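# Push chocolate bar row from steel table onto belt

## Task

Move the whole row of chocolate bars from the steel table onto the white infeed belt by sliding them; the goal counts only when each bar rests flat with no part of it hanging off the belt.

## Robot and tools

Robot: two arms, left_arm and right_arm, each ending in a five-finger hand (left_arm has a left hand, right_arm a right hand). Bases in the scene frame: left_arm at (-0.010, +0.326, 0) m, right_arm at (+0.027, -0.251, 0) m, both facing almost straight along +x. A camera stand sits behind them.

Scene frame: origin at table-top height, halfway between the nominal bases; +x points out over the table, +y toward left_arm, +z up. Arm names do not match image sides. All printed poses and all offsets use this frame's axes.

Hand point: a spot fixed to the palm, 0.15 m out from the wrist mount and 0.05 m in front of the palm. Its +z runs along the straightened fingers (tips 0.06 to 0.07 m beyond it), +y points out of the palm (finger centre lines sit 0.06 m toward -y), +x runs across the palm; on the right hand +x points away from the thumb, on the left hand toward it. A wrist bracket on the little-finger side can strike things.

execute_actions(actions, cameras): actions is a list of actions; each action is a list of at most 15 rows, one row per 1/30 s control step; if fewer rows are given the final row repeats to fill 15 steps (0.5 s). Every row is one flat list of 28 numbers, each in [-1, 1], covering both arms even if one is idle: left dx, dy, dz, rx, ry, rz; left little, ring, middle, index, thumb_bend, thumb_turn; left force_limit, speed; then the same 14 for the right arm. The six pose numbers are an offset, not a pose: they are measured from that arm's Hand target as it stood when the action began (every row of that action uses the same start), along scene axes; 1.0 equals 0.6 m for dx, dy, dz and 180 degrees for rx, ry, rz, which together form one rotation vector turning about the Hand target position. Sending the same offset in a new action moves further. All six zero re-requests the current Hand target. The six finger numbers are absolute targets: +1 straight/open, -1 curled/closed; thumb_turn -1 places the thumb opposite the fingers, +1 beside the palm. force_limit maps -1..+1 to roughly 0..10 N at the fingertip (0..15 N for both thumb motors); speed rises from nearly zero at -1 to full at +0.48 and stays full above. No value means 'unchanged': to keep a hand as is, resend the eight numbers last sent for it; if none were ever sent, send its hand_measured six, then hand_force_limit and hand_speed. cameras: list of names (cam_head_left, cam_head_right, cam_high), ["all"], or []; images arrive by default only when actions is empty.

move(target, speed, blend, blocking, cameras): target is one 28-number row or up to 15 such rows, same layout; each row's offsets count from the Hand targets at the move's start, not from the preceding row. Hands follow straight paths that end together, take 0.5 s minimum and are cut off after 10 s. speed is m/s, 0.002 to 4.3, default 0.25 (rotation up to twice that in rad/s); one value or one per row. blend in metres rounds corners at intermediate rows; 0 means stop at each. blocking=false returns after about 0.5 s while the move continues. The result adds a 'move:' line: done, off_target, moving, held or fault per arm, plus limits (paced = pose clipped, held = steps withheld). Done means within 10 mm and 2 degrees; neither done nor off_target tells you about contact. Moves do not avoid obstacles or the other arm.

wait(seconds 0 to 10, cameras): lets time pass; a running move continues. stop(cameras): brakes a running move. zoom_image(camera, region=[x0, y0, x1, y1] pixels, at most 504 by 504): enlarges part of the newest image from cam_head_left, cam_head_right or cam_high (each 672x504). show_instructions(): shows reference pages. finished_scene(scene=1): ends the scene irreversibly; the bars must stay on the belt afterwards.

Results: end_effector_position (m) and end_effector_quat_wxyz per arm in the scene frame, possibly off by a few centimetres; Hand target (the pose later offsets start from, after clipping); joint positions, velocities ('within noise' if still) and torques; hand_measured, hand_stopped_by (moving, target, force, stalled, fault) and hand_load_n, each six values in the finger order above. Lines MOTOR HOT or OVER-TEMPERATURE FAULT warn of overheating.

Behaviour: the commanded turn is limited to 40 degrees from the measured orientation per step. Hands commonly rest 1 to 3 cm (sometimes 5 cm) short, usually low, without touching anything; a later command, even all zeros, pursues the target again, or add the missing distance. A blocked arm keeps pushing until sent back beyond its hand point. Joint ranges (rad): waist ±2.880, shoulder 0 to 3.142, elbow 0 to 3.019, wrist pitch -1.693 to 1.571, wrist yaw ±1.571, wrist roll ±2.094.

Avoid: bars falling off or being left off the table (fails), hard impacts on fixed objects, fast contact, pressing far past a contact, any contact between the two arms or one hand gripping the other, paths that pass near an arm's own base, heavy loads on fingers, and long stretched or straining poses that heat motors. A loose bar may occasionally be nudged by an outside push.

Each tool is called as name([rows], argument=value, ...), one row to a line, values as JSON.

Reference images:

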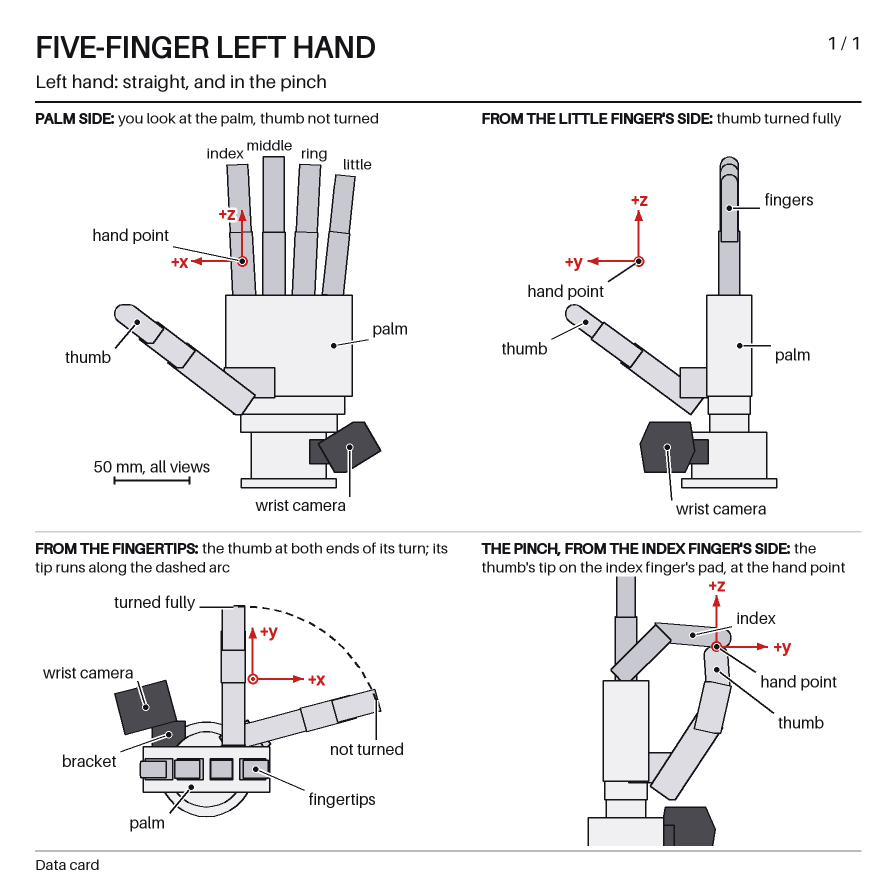

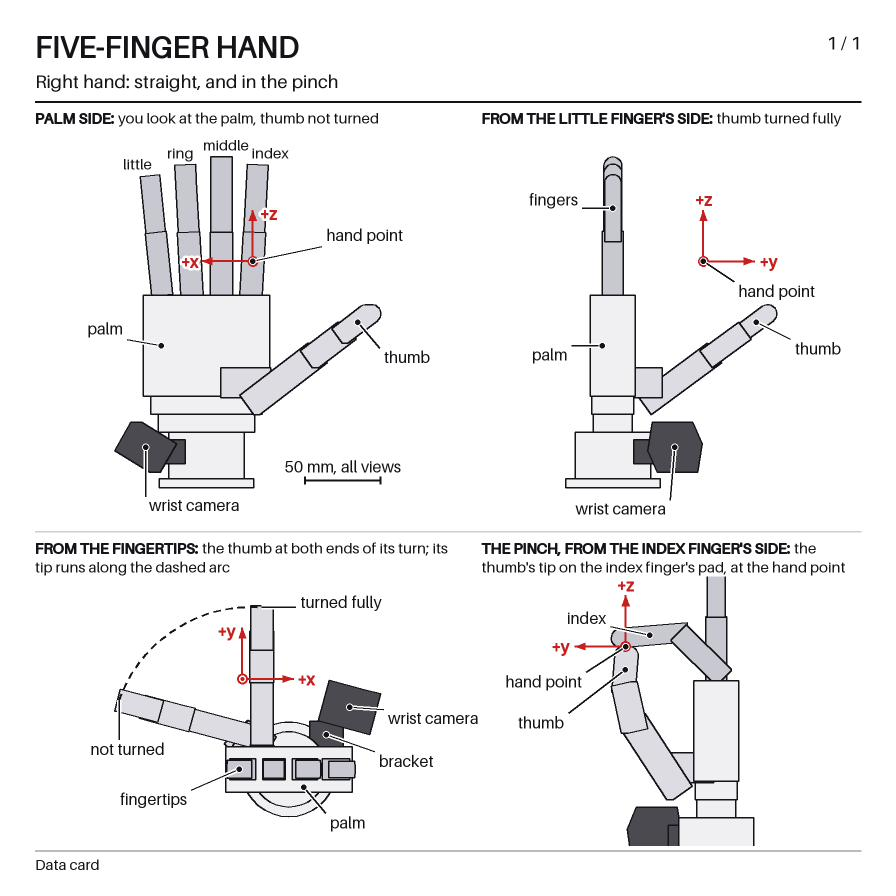

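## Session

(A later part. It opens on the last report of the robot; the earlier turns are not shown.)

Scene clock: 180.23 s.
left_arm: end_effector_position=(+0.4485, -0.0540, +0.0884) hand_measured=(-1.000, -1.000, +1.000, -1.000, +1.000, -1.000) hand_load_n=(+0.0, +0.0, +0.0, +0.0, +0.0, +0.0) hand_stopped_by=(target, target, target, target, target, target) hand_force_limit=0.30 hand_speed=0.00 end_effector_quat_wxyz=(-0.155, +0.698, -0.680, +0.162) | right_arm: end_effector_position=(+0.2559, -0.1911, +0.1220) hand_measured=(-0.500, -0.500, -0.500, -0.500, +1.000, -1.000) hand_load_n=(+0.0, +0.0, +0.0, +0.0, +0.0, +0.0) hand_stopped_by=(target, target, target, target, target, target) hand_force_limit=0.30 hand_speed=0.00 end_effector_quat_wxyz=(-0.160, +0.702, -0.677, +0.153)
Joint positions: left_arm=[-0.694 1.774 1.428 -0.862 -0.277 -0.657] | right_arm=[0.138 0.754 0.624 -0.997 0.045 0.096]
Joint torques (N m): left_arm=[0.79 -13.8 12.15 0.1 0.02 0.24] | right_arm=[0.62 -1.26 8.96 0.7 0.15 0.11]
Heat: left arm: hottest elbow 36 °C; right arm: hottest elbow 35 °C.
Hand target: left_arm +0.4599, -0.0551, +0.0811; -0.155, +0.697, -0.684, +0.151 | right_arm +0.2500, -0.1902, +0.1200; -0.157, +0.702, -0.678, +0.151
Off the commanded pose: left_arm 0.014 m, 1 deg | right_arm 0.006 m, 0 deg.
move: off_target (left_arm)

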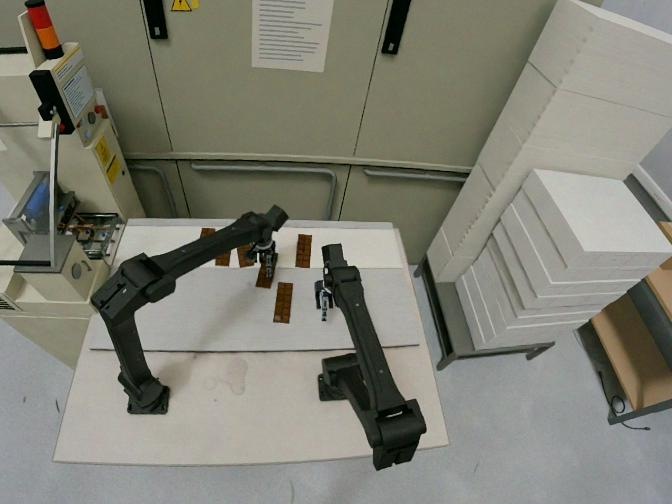

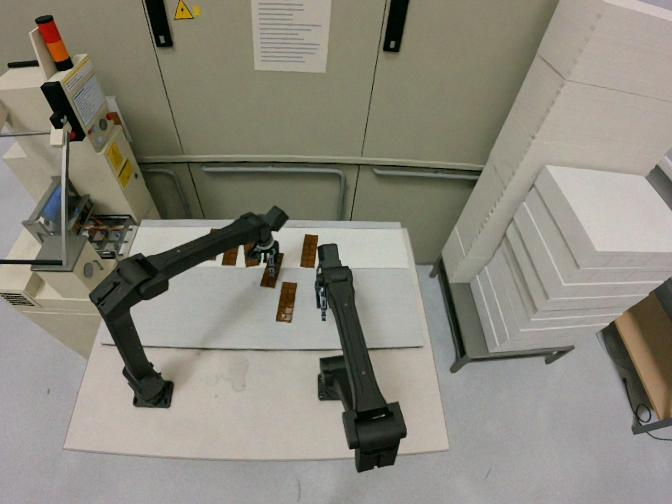

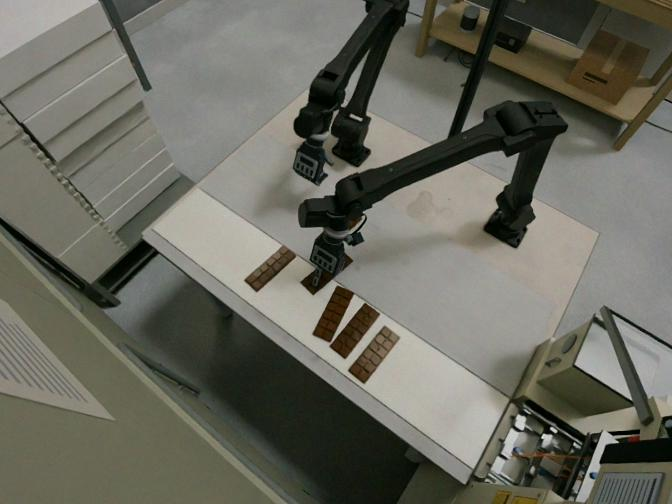

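move([
  [0.09, 0.012, -0.0035, 0, 0, 0, -1, -1, 1, -1, 1, -1, 0.3, 0.0, 0, 0, 0, 0, 0, 0, -0.5, -0.5, -0.5, -0.5, 1, -1, 0.3, 0.0],
  [0.182, 0.0265, -0.0035, 0, 0, 0, -1, -1, 1, -1, 1, -1, 0.3, 0.0, 0, 0, 0, 0, 0, 0, -0.5, -0.5, -0.5, -0.5, 1, -1, 0.3, 0.0],
], speed=[0.1, 0.1], blend=[0.02, 0], cameras=["all"])

zoom_image(camera="cam_high", region=[250, 220, 410, 380])

zoom_image(camera="cam_head_left", region=[190, 210, 330, 350])

Scene clock: 183.33 s.
left_arm: end_effector_position=(+0.5587, -0.0414, +0.0919) hand_measured=(-1.000, -1.000, +1.000, -1.000, +1.000, -1.000) hand_load_n=(+0.0, +0.0, +0.0, +0.0, +0.0, +0.0) hand_stopped_by=(target, target, target, target, target, target) hand_force_limit=0.30 hand_speed=0.00 end_effector_quat_wxyz=(-0.156, +0.698, -0.679, +0.164) | right_arm: end_effector_position=(+0.2559, -0.1911, +0.1220) hand_measured=(-0.500, -0.500, -0.500, -0.500, +1.000, -1.000) hand_load_n=(+0.0, +0.0, +0.0, +0.0, +0.0, -0.5) hand_stopped_by=(target, target, target, target, target, target) hand_force_limit=0.30 hand_speed=0.00 end_effector_quat_wxyz=(-0.160, +0.702, -0.677, +0.153)
Joint positions: left_arm=[-0.569 1.973 1.729 -0.929 -0.231 -0.537] | right_arm=[0.138 0.754 0.624 -0.997 0.045 0.096]
Joint torques (N m): left_arm=[0.73 -16.73 12.52 0.05 -0.01 0.22] | right_arm=[0.62 -1.32 8.96 0.7 0.14 0.11]
Heat: left arm: hottest elbow 36 °C; right arm: hottest elbow 35 °C.
Hand target: left_arm +0.5692, -0.0390, +0.0790; -0.155, +0.697, -0.684, +0.151 | right_arm +0.2500, -0.1902, +0.1200; -0.157, +0.702, -0.678, +0.151
Off the commanded pose: left_arm 0.017 m, 2 deg | right_arm 0.006 m, 0 deg.
move: off_target (left_arm)

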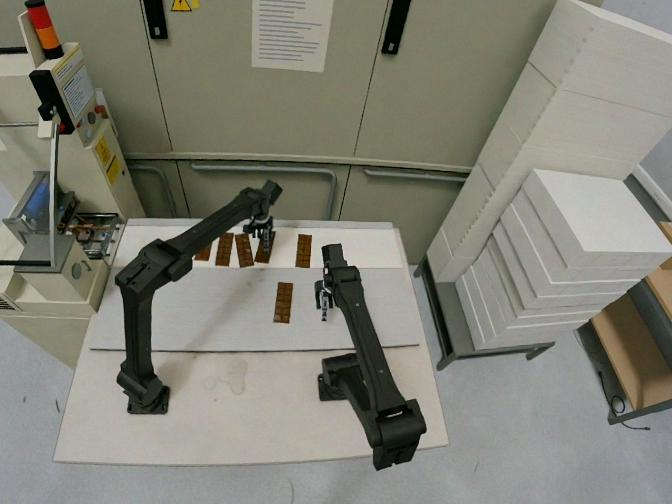

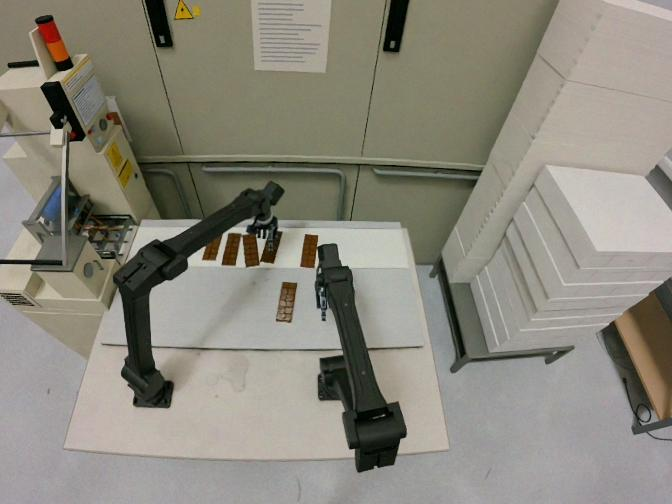

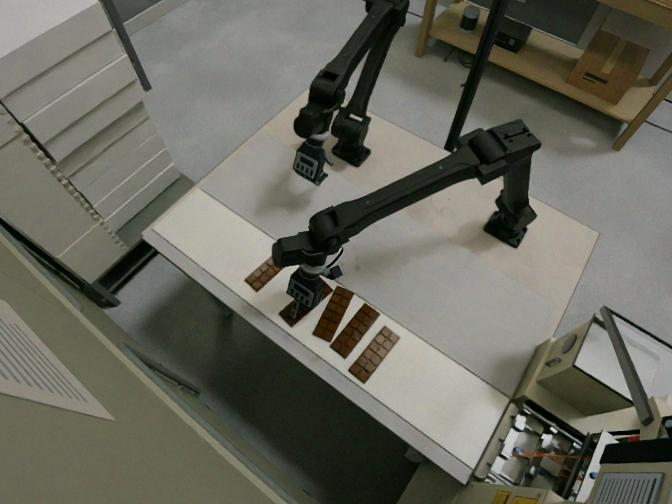

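Scaled by 3.150 from the camera's 672x504 image, which has a finer 960x720 frame.

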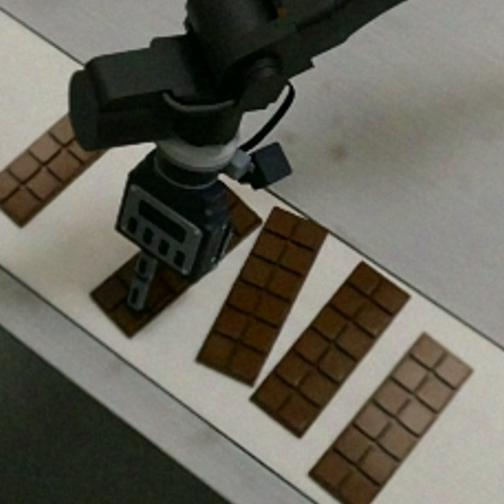

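Scaled by 3.600 from the camera's 672x504 image, which has a finer 960x720 frame.

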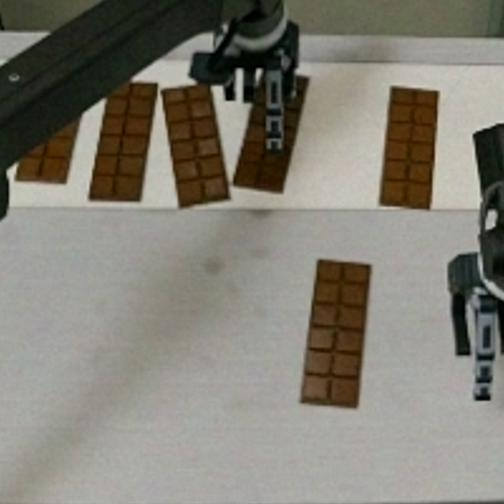

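move(target=[0, 0.035, 0, 0, 0, 0, -1, -1, 1, -1, 1, -1, 0.3, 0.0, 0, 0, 0, 0, 0, 0, -0.5, -0.5, -0.5, -0.5, 1, -1, 0.3, 0.0], speed=0.08, cameras=["all"])

zoom_image(camera="cam_high", region=[250, 220, 410, 380])

zoom_image(camera="cam_head_left", region=[190, 210, 330, 350])

Scene clock: 184.83 s.
left_arm: end_effector_position=(+0.5651, -0.0287, +0.0918) hand_measured=(-1.000, -1.000, +1.000, -1.000, +1.000, -1.000) hand_load_n=(+0.0, +0.0, +0.0, +0.0, +0.0, +0.0) hand_stopped_by=(target, target, target, target, target, target) hand_force_limit=0.30 hand_speed=0.00 end_effector_quat_wxyz=(-0.155, +0.697, -0.681, +0.162) | right_arm: end_effector_position=(+0.2559, -0.1911, +0.1220) hand_measured=(-0.500, -0.500, -0.500, -0.500, +1.000, -1.000) hand_load_n=(+0.0, +0.0, +0.0, +0.0, +0.0, +0.0) hand_stopped_by=(target, target, target, target, target, target) hand_force_limit=0.30 hand_speed=0.00 end_effector_quat_wxyz=(-0.160, +0.702, -0.677, +0.153)
Joint positions: left_arm=[-0.546 1.973 1.73 -0.929 -0.219 -0.511] | right_arm=[0.138 0.754 0.624 -0.997 0.045 0.096]
Joint torques (N m): left_arm=[1.14 -19.02 9.03 0.83 -0.07 0.31] | right_arm=[0.56 -1.32 8.95 0.7 0.15 0.11]
Heat: left arm: hottest elbow 36 °C; right arm: hottest elbow 35 °C.
Hand target: left_arm +0.5692, -0.0181, +0.0790; -0.155, +0.697, -0.684, +0.152 | right_arm +0.2500, -0.1902, +0.1200; -0.157, +0.702, -0.678, +0.151
Off the commanded pose: left_arm 0.017 m, 1 deg | right_arm 0.006 m, 0 deg.
move: off_target (left_arm)

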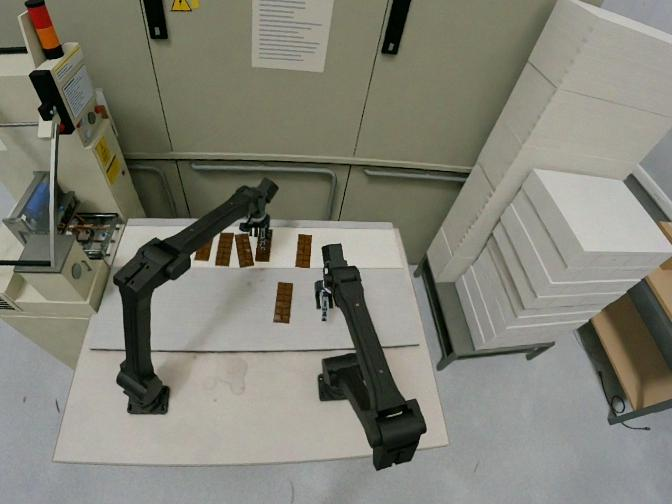

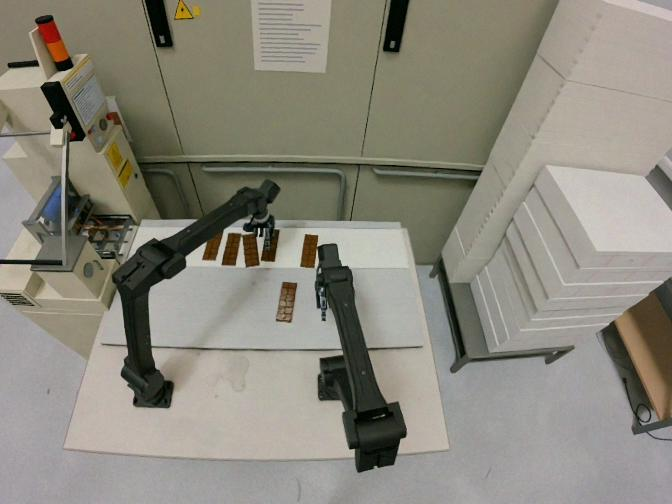

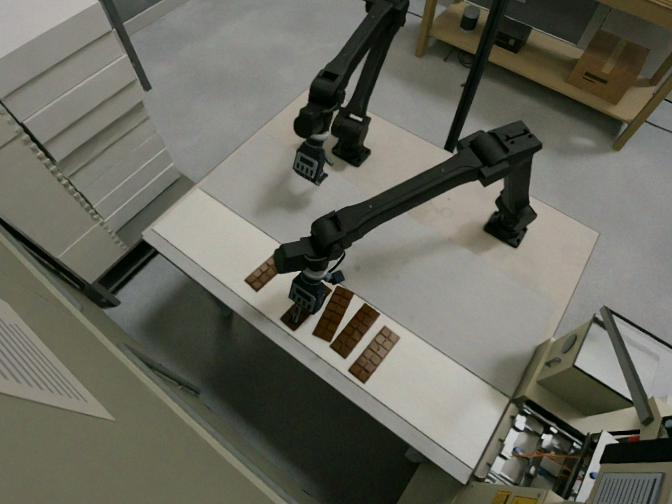

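Scaled by 3.150 from the camera's 672x504 image, which has a finer 960x720 frame.

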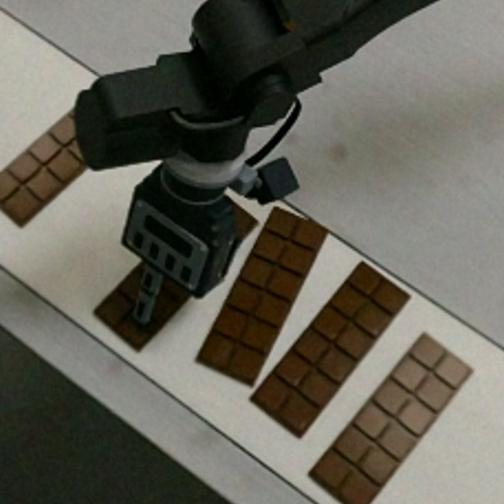

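Scaled by 3.600 from the camera's 672x504 image, which has a finer 960x720 frame.

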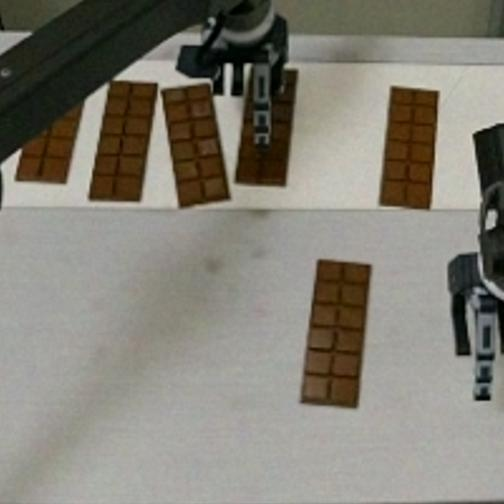

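move([
  [-0.007, -0.0032, 0.0933, 0, 0, 0, -1, -1, 1, -1, 1, -1, 0.3, 0.0, 0, 0, 0, 0, 0, 0, -0.5, -0.5, -0.5, -0.5, 1, -1, 0.3, 0.0],
  [-0.042, 0.1185, 0.0933, 0, 0, 0, -1, -1, 1, -1, 1, -1, 0.3, 0.0, 0, 0, 0, 0, 0, 0, -0.5, -0.5, -0.5, -0.5, 1, -1, 0.3, 0.0],
  [-0.042, 0.1185, 0.0033, 0, 0, 0, -1, -1, 1, -1, 1, -1, 0.3, 0.0, 0, 0, 0, 0, 0, 0, -0.5, -0.5, -0.5, -0.5, 1, -1, 0.3, 0.0],
], speed=[0.1, 0.15, 0.1], blend=[0.02, 0.01, 0], cameras=["all"])

zoom_image(camera="cam_high", region=[250, 220, 410, 380])

zoom_image(camera="cam_head_left", region=[190, 210, 330, 350])

Scene clock: 188.47 s.
left_arm: end_effector_position=(+0.5433, +0.0514, +0.0927) hand_measured=(-1.000, -1.000, +1.000, -1.000, +1.000, -1.000) hand_load_n=(+0.0, +0.0, +0.0, +0.0, +0.0, +0.0) hand_stopped_by=(target, target, target, target, target, target) hand_force_limit=0.30 hand_speed=0.00 end_effector_quat_wxyz=(-0.155, +0.701, -0.678, +0.156) | right_arm: end_effector_position=(+0.2559, -0.1911, +0.1220) hand_measured=(-0.500, -0.500, -0.500, -0.500, +1.000, -1.000) hand_load_n=(+0.0, +0.0, +0.0, +0.0, +0.0, +0.0) hand_stopped_by=(target, target, target, target, target, target) hand_force_limit=0.30 hand_speed=0.00 end_effector_quat_wxyz=(-0.160, +0.702, -0.677, +0.153)
Joint positions: left_arm=[-0.447 1.83 1.519 -0.855 -0.188 -0.428] | right_arm=[0.138 0.754 0.624 -0.997 0.045 0.096]
Joint torques (N m): left_arm=[0.09 -17.14 8.54 1.32 0 0.24] | right_arm=[0.56 -1.26 8.95 0.72 0.15 0.11]
Heat: left arm: hottest elbow 36 °C; right arm: hottest elbow 35 °C.
Hand target: left_arm +0.5439, +0.0529, +0.0809; -0.155, +0.697, -0.684, +0.151 | right_arm +0.2500, -0.1902, +0.1200; -0.157, +0.702, -0.678, +0.151
Off the commanded pose: left_arm 0.012 m, 1 deg | right_arm 0.006 m, 0 deg.
move: off_target (left_arm)

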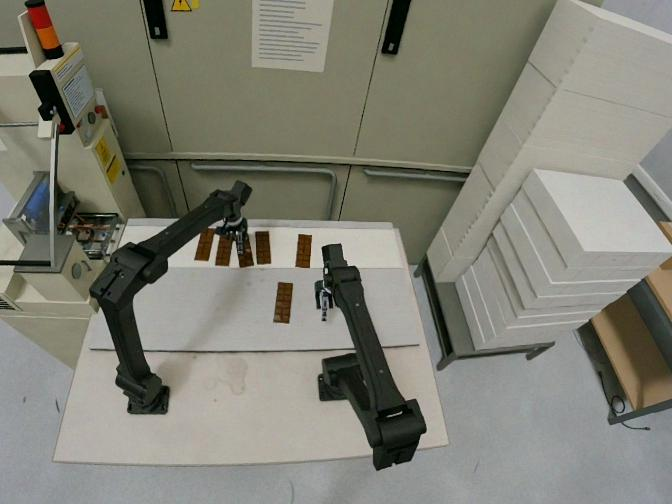

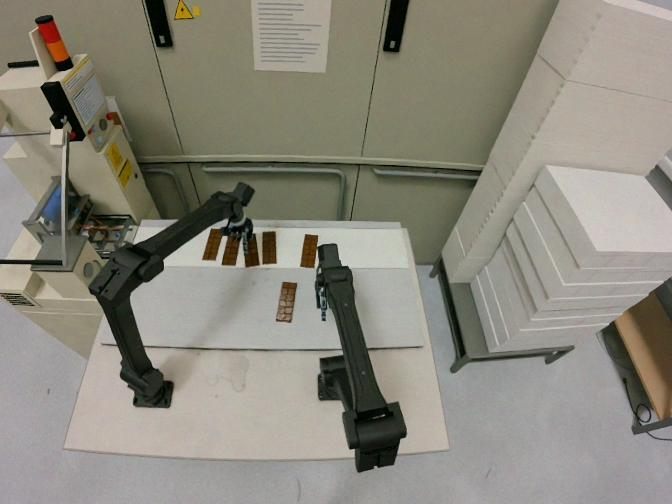

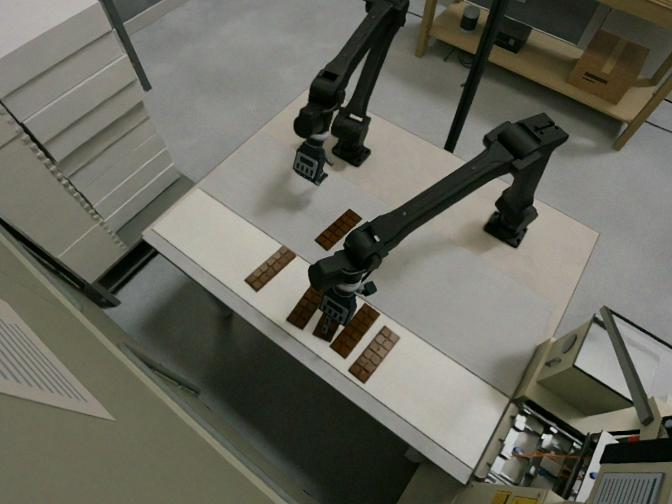

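Scaled by 3.150 from the camera's 672x504 image, which has a finer 960x720 frame.

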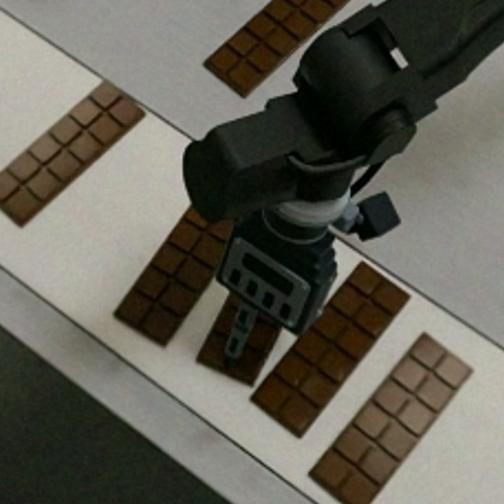

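Scaled by 3.600 from the camera's 672x504 image, which has a finer 960x720 frame.

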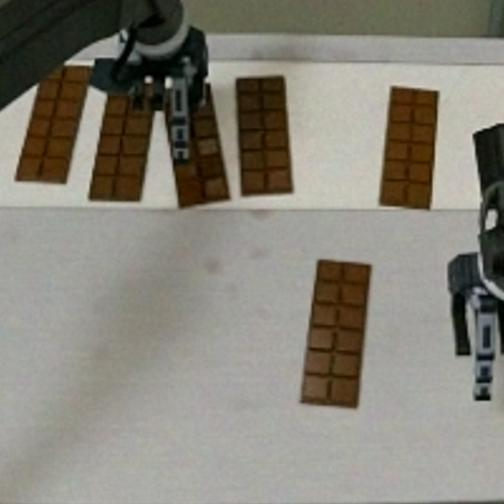

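execute_actions(actions=[], cameras=["cam_head_left"])

zoom_image(camera="cam_head_left", region=[190, 200, 480, 400])

Scene clock: 194.20 s.
left_arm: end_effector_position=(+0.5433, +0.0514, +0.0927) hand_measured=(-1.000, -1.000, +1.000, -1.000, +1.000, -1.000) hand_load_n=(+0.0, +0.0, +0.0, +0.0, +0.0, +0.0) hand_stopped_by=(target, target, target, target, target, target) hand_force_limit=0.30 hand_speed=0.00 end_effector_quat_wxyz=(-0.155, +0.701, -0.679, +0.156) | right_arm: end_effector_position=(+0.2559, -0.1911, +0.1220) hand_measured=(-0.500, -0.500, -0.500, -0.500, +1.000, -1.000) hand_load_n=(+0.0, +0.0, +0.0, +0.0, +0.0, +0.0) hand_stopped_by=(target, target, target, target, target, target) hand_force_limit=0.30 hand_speed=0.00 end_effector_quat_wxyz=(-0.160, +0.702, -0.677, +0.153)
Joint positions: left_arm=[-0.447 1.83 1.519 -0.855 -0.188 -0.428] | right_arm=[0.138 0.754 0.624 -0.997 0.045 0.096]
Joint velocities: within noise
Joint torques (N m): left_arm=[0.15 -16.97 8.5 1.31 0 0.23] | right_arm=[0.62 -1.38 8.98 0.72 0.15 0.11]
Heat: left arm: hottest elbow 36 °C; right arm: hottest elbow 35 °C.
Hand target: left_arm +0.5439, +0.0529, +0.0809; -0.155, +0.697, -0.684, +0.151 | right_arm +0.2500, -0.1902, +0.1200; -0.157, +0.702, -0.678, +0.151
Off the commanded pose: left_arm 0.012 m, 1 deg | right_arm 0.006 m, 0 deg.
Images, in order (width x height): cam_head_left 672x504.

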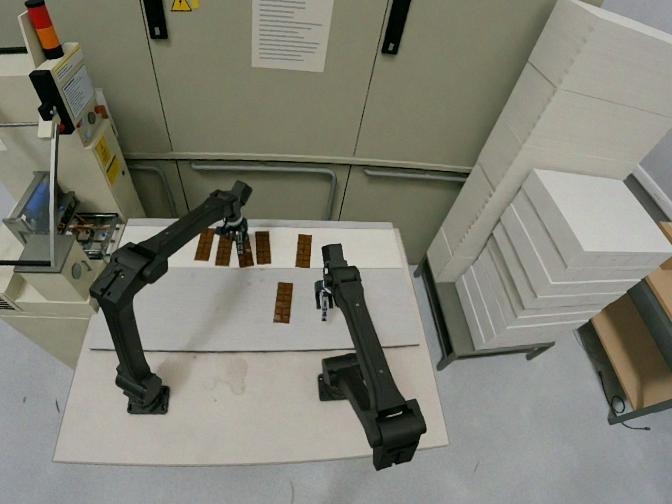

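Scaled by 1.738 from the camera's 672x504 image, which has a finer 960x720 frame.

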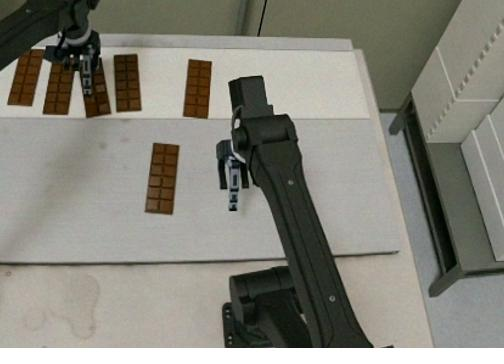

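move([
  [0,0,-0.0165,0,0,0,-1,-1,1,-1,1,-1,0.3,0,0,0,0,0,0,0,-0.5,-0.5,-0.5,-0.5,1,-1,0.3,0],
  [0.0458,-0.045,-0.005,0,0,0,-1,-1,1,-1,1,-1,0.3,0,0,0,0,0,0,0,-0.5,-0.5,-0.5,-0.5,1,-1,0.3,0],
], speed=0.06, cameras=["cam_head_left", "cam_high"])

zoom_image(camera="cam_head_left", region=[190, 210, 330, 350])

zoom_image(camera="cam_high", region=[250, 150, 450, 300])

Scene clock: 196.60 s.
left_arm: end_effector_position=(+0.5666, +0.0371, +0.0901) hand_measured=(-1.000, -1.000, +1.000, -1.000, +1.000, -1.000) hand_load_n=(+0.0, +0.0, +0.0, +0.0, +0.0, +0.0) hand_stopped_by=(target, target, target, target, target, target) hand_force_limit=0.30 hand_speed=0.00 end_effector_quat_wxyz=(-0.160, +0.698, -0.679, +0.161) | right_arm: end_effector_position=(+0.2559, -0.1911, +0.1220) hand_measured=(-0.500, -0.500, -0.500, -0.500, +1.000, -1.000) hand_load_n=(+0.0, +0.0, +0.0, +0.0, -0.5, +0.0) hand_stopped_by=(target, target, target, target, target, target) hand_force_limit=0.30 hand_speed=0.00 end_effector_quat_wxyz=(-0.160, +0.702, -0.677, +0.153)
Joint positions: left_arm=[-0.454 1.893 1.602 -0.863 -0.195 -0.428] | right_arm=[0.138 0.754 0.624 -0.997 0.045 0.096]
Joint torques (N m): left_arm=[-0.91 -15.79 12.36 0.16 -0.05 0.03] | right_arm=[0.5 -1.32 8.96 0.72 0.15 0.11]
Heat: left arm: hottest elbow 36 °C; right arm: hottest elbow 35 °C.
Hand target: left_arm +0.5714, +0.0259, +0.0780; -0.155, +0.697, -0.684, +0.151 | right_arm +0.2500, -0.1902, +0.1200; -0.157, +0.702, -0.678, +0.151
Off the commanded pose: left_arm 0.017 m, 1 deg | right_arm 0.006 m, 0 deg.
move: off_target (left_arm)
Images, in order (width x height): cam_head_left 672x504, cam_high 672x504.

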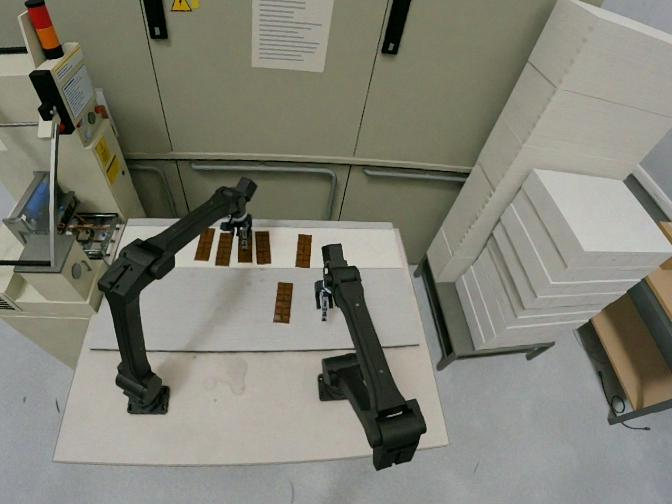

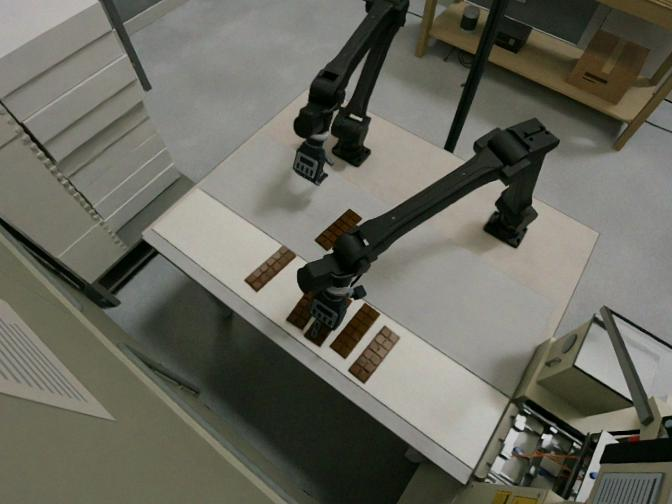

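Scaled by 3.600 from the camera's 672x504 image, which has a finer 960x720 frame.

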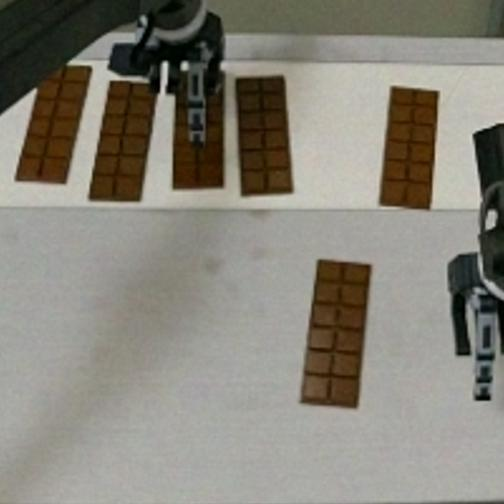

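Scaled by 2.520 from the camera's 672x504 image, which has a finer 960x720 frame.

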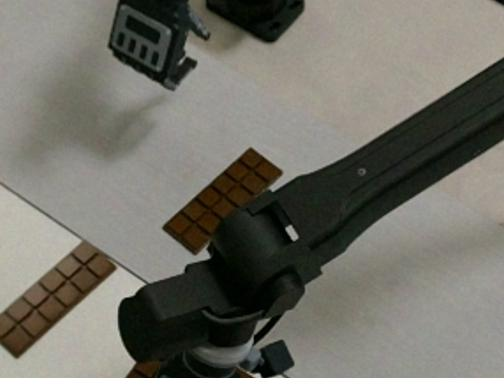

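move([
  [-0.0047,0.0177,0.0867,0,0,0,-1,-1,1,-1,1,-1,0.3,0,0,0,0,0,0,0,-1,-1,1,-1,1,-1,0.3,0],
  [-0.4523,0.2735,0.0867,0,0,0,-1,-1,1,-1,1,-1,0.3,0,0.0667,0.192,-0.0333,0,0,0,-1,-1,1,-1,1,-1,0.3,0],
], speed=[0.08, 0.3], blend=[0.015, 0], cameras=["cam_head_left", "cam_high"])

zoom_image(camera="cam_head_left", region=[190, 210, 330, 350])

zoom_image(camera="cam_high", region=[220, 220, 420, 420])

Scene clock: 200.77 s.
left_arm: end_effector_position=(+0.3057, +0.1833, +0.1343) hand_measured=(-1.000, -1.000, +1.000, -1.000, +1.000, -1.000) hand_load_n=(+0.0, +0.0, +0.0, +0.0, +0.0, +0.0) hand_stopped_by=(target, target, target, target, target, target) hand_force_limit=0.30 hand_speed=0.00 end_effector_quat_wxyz=(-0.157, +0.697, -0.680, +0.161) | right_arm: end_effector_position=(+0.2630, -0.0937, +0.0762) hand_measured=(-1.000, -1.000, +1.000, -1.000, +1.000, -1.000) hand_load_n=(+0.0, +0.0, +0.0, +0.0, +0.0, +0.0) hand_stopped_by=(target, target, target, target, target, target) hand_force_limit=0.30 hand_speed=0.00 end_effector_quat_wxyz=(-0.123, +0.710, -0.679, +0.141)
Joint positions: left_arm=[-0.382 1.082 0.832 -0.893 -0.159 -0.36] | right_arm=[0.538 1.014 0.645 -0.883 0.206 0.465]
Joint torques (N m): left_arm=[0.67 -6.77 8.59 0.31 0.05 0.25] | right_arm=[0.62 -1.79 14.45 1.68 0.26 0.12]
Heat: left arm: hottest elbow 36 °C; right arm: hottest elbow 35 °C.
Hand target: left_arm +0.3000, +0.1899, +0.1300; -0.155, +0.697, -0.684, +0.151 | right_arm +0.2901, -0.0749, +0.1002; -0.157, +0.702, -0.678, +0.151
Off the commanded pose: left_arm 0.010 m, 1 deg | right_arm 0.041 m, 4 deg.
move: off_target (right_arm); blend cut to 0 m at target 1
Images, in order (width x height): cam_head_left 672x504, cam_high 672x504.

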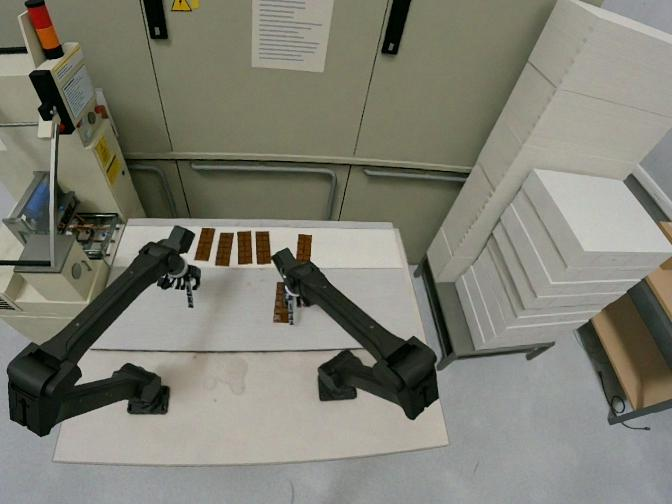

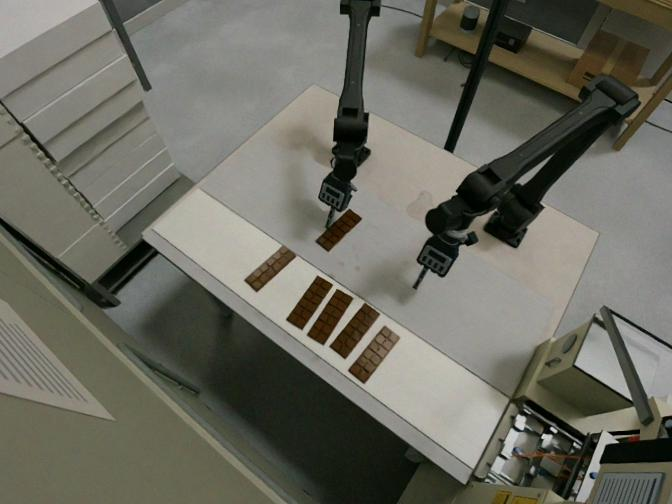

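Scaled by 3.600 from the camera's 672x504 image, which has a finer 960x720 frame.

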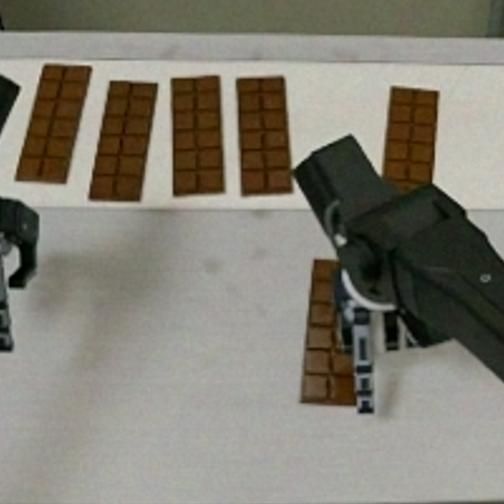

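Scaled by 2.520 from the camera's 672x504 image, which has a finer 960x720 frame.

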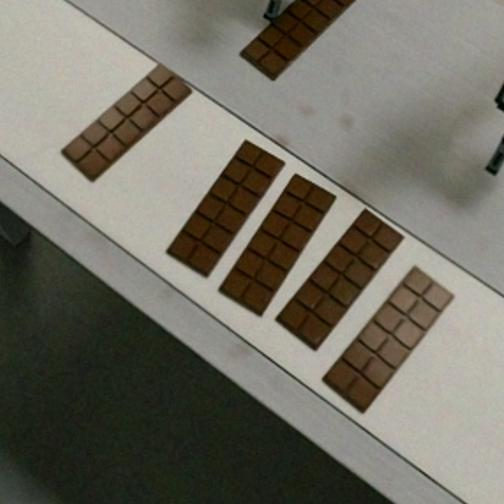

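zoom_image(camera="cam_high", region=[290, 150, 390, 270])

Scaled by 4.200 from the camera's 672x504 image, which has a finer 960x720 frame.

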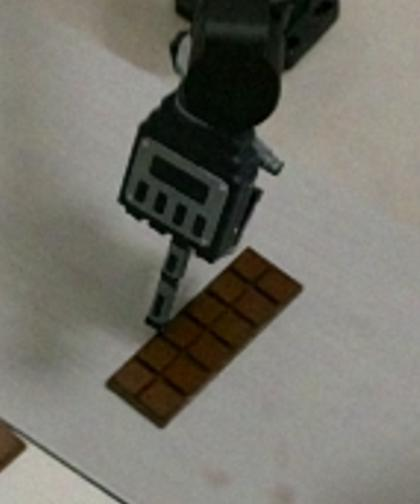

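move([
  [0,0,0,0,0,0,-1,-1,1,-1,1,-1,0.3,0,0.045,0.04,0.01,0,0,0,-1,-1,1,-1,1,-1,0.3,0],
], speed=0.1, cameras=["cam_head_left", "cam_high"])

zoom_image(camera="cam_high", region=[290, 150, 390, 270])

zoom_image(camera="cam_head_left", region=[190, 210, 330, 350])

Scene clock: 202.90 s.
left_arm: end_effector_position=(+0.3057, +0.1833, +0.1343) hand_measured=(-1.000, -1.000, +1.000, -1.000, +1.000, -1.000) hand_load_n=(+0.0, +0.0, +0.0, +0.0, +0.0, +0.0) hand_stopped_by=(target, target, target, target, target, target) hand_force_limit=0.30 hand_speed=0.00 end_effector_quat_wxyz=(-0.157, +0.697, -0.680, +0.161) | right_arm: end_effector_position=(+0.2902, -0.0708, +0.0831) hand_measured=(-1.000, -1.000, +1.000, -1.000, +1.000, -1.000) hand_load_n=(+0.0, +0.0, +0.0, +0.0, +0.0, +0.0) hand_stopped_by=(target, target, target, target, target, target) hand_force_limit=0.30 hand_speed=0.00 end_effector_quat_wxyz=(-0.124, +0.710, -0.679, +0.142)
Joint positions: left_arm=[-0.382 1.082 0.832 -0.893 -0.159 -0.359] | right_arm=[0.558 1.117 0.732 -0.87 0.214 0.484]
Joint torques (N m): left_arm=[0.67 -6.83 8.59 0.31 0.04 0.24] | right_arm=[0.62 -3.08 14.39 1.65 0.26 0.11]
Heat: left arm: hottest elbow 36 °C; right arm: hottest elbow 35 °C.
Hand target: left_arm +0.3000, +0.1900, +0.1300; -0.155, +0.697, -0.684, +0.151 | right_arm +0.3172, -0.0510, +0.1062; -0.157, +0.702, -0.678, +0.151
Off the commanded pose: left_arm 0.010 m, 1 deg | right_arm 0.041 m, 4 deg.
move: off_target (right_arm)
Images, in order (width x height): cam_head_left 672x504, cam_high 672x504.

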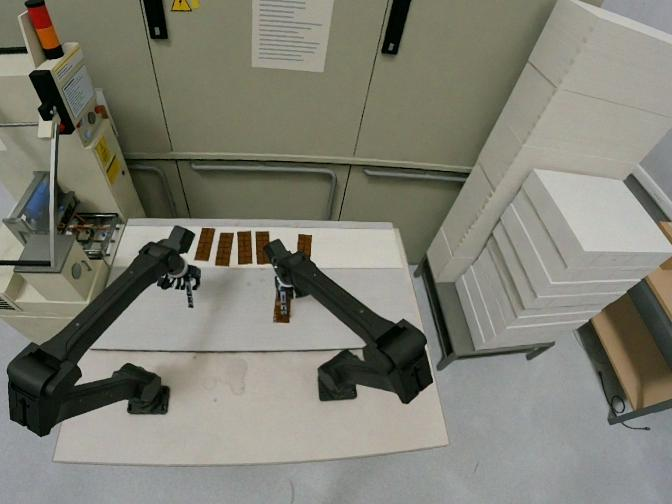

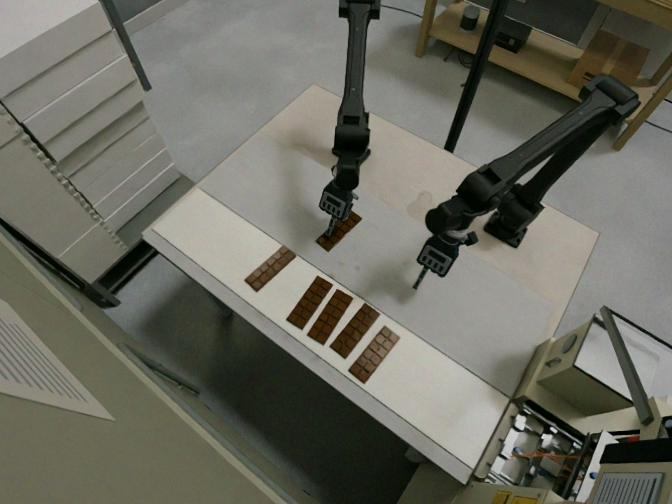

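Scaled by 4.200 from the camera's 672x504 image, which has a finer 960x720 frame.

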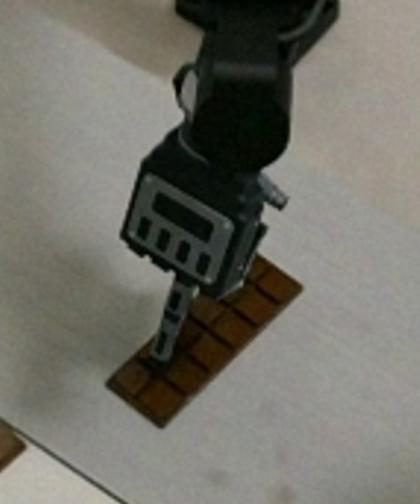

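Scaled by 3.600 from the camera's 672x504 image, which has a finer 960x720 frame.

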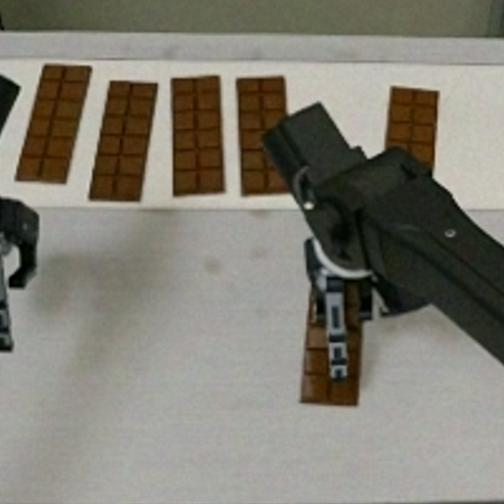

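move([
  [0,0,0,0,0,0,-1,-1,1,-1,1,-1,0.3,0,0,0.004,-0.035,0,0,0,-1,-1,1,-1,1,-1,0.3,0],
], speed=0.08, cameras=["cam_high"])

zoom_image(camera="cam_high", region=[290, 150, 390, 270])

Scene clock: 204.43 s.
left_arm: end_effector_position=(+0.3057, +0.1833, +0.1343) hand_measured=(-1.000, -1.000, +1.000, -1.000, +1.000, -1.000) hand_load_n=(+0.0, +0.5, +0.0, +0.0, +0.0, +0.0) hand_stopped_by=(target, target, target, target, target, target) hand_force_limit=0.30 hand_speed=0.00 end_effector_quat_wxyz=(-0.157, +0.697, -0.680, +0.161) | right_arm: end_effector_position=(+0.3034, -0.0602, +0.0764) hand_measured=(-1.000, -1.000, +1.000, -1.000, +1.000, -1.000) hand_load_n=(+0.0, +0.0, +0.0, +0.0, +0.0, +0.5) hand_stopped_by=(target, target, target, target, target, target) hand_force_limit=0.30 hand_speed=0.00 end_effector_quat_wxyz=(-0.140, +0.706, -0.678, +0.147)
Joint positions: left_arm=[-0.382 1.082 0.832 -0.893 -0.159 -0.359] | right_arm=[0.565 1.15 0.732 -0.803 0.217 0.491]
Joint torques (N m): left_arm=[0.79 -6.71 8.59 0.31 0.05 0.24] | right_arm=[0.67 -3.43 11.34 1.78 0.26 0.11]
Heat: left arm: hottest elbow 36 °C; right arm: hottest elbow 35 °C.
Hand target: left_arm +0.3000, +0.1900, +0.1300; -0.155, +0.697, -0.684, +0.151 | right_arm +0.3172, -0.0484, +0.0853; -0.157, +0.702, -0.678, +0.151
Off the commanded pose: left_arm 0.010 m, 1 deg | right_arm 0.020 m, 2 deg.
move: off_target (right_arm)
Images, in order (width x height): cam_high 672x504.

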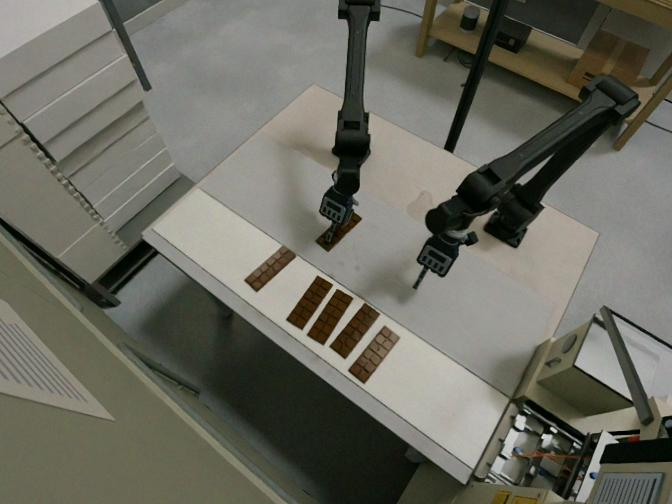

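Scaled by 4.200 from the camera's 672x504 image, which has a finer 960x720 frame.

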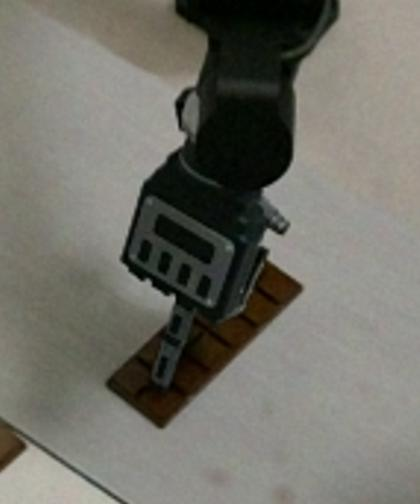

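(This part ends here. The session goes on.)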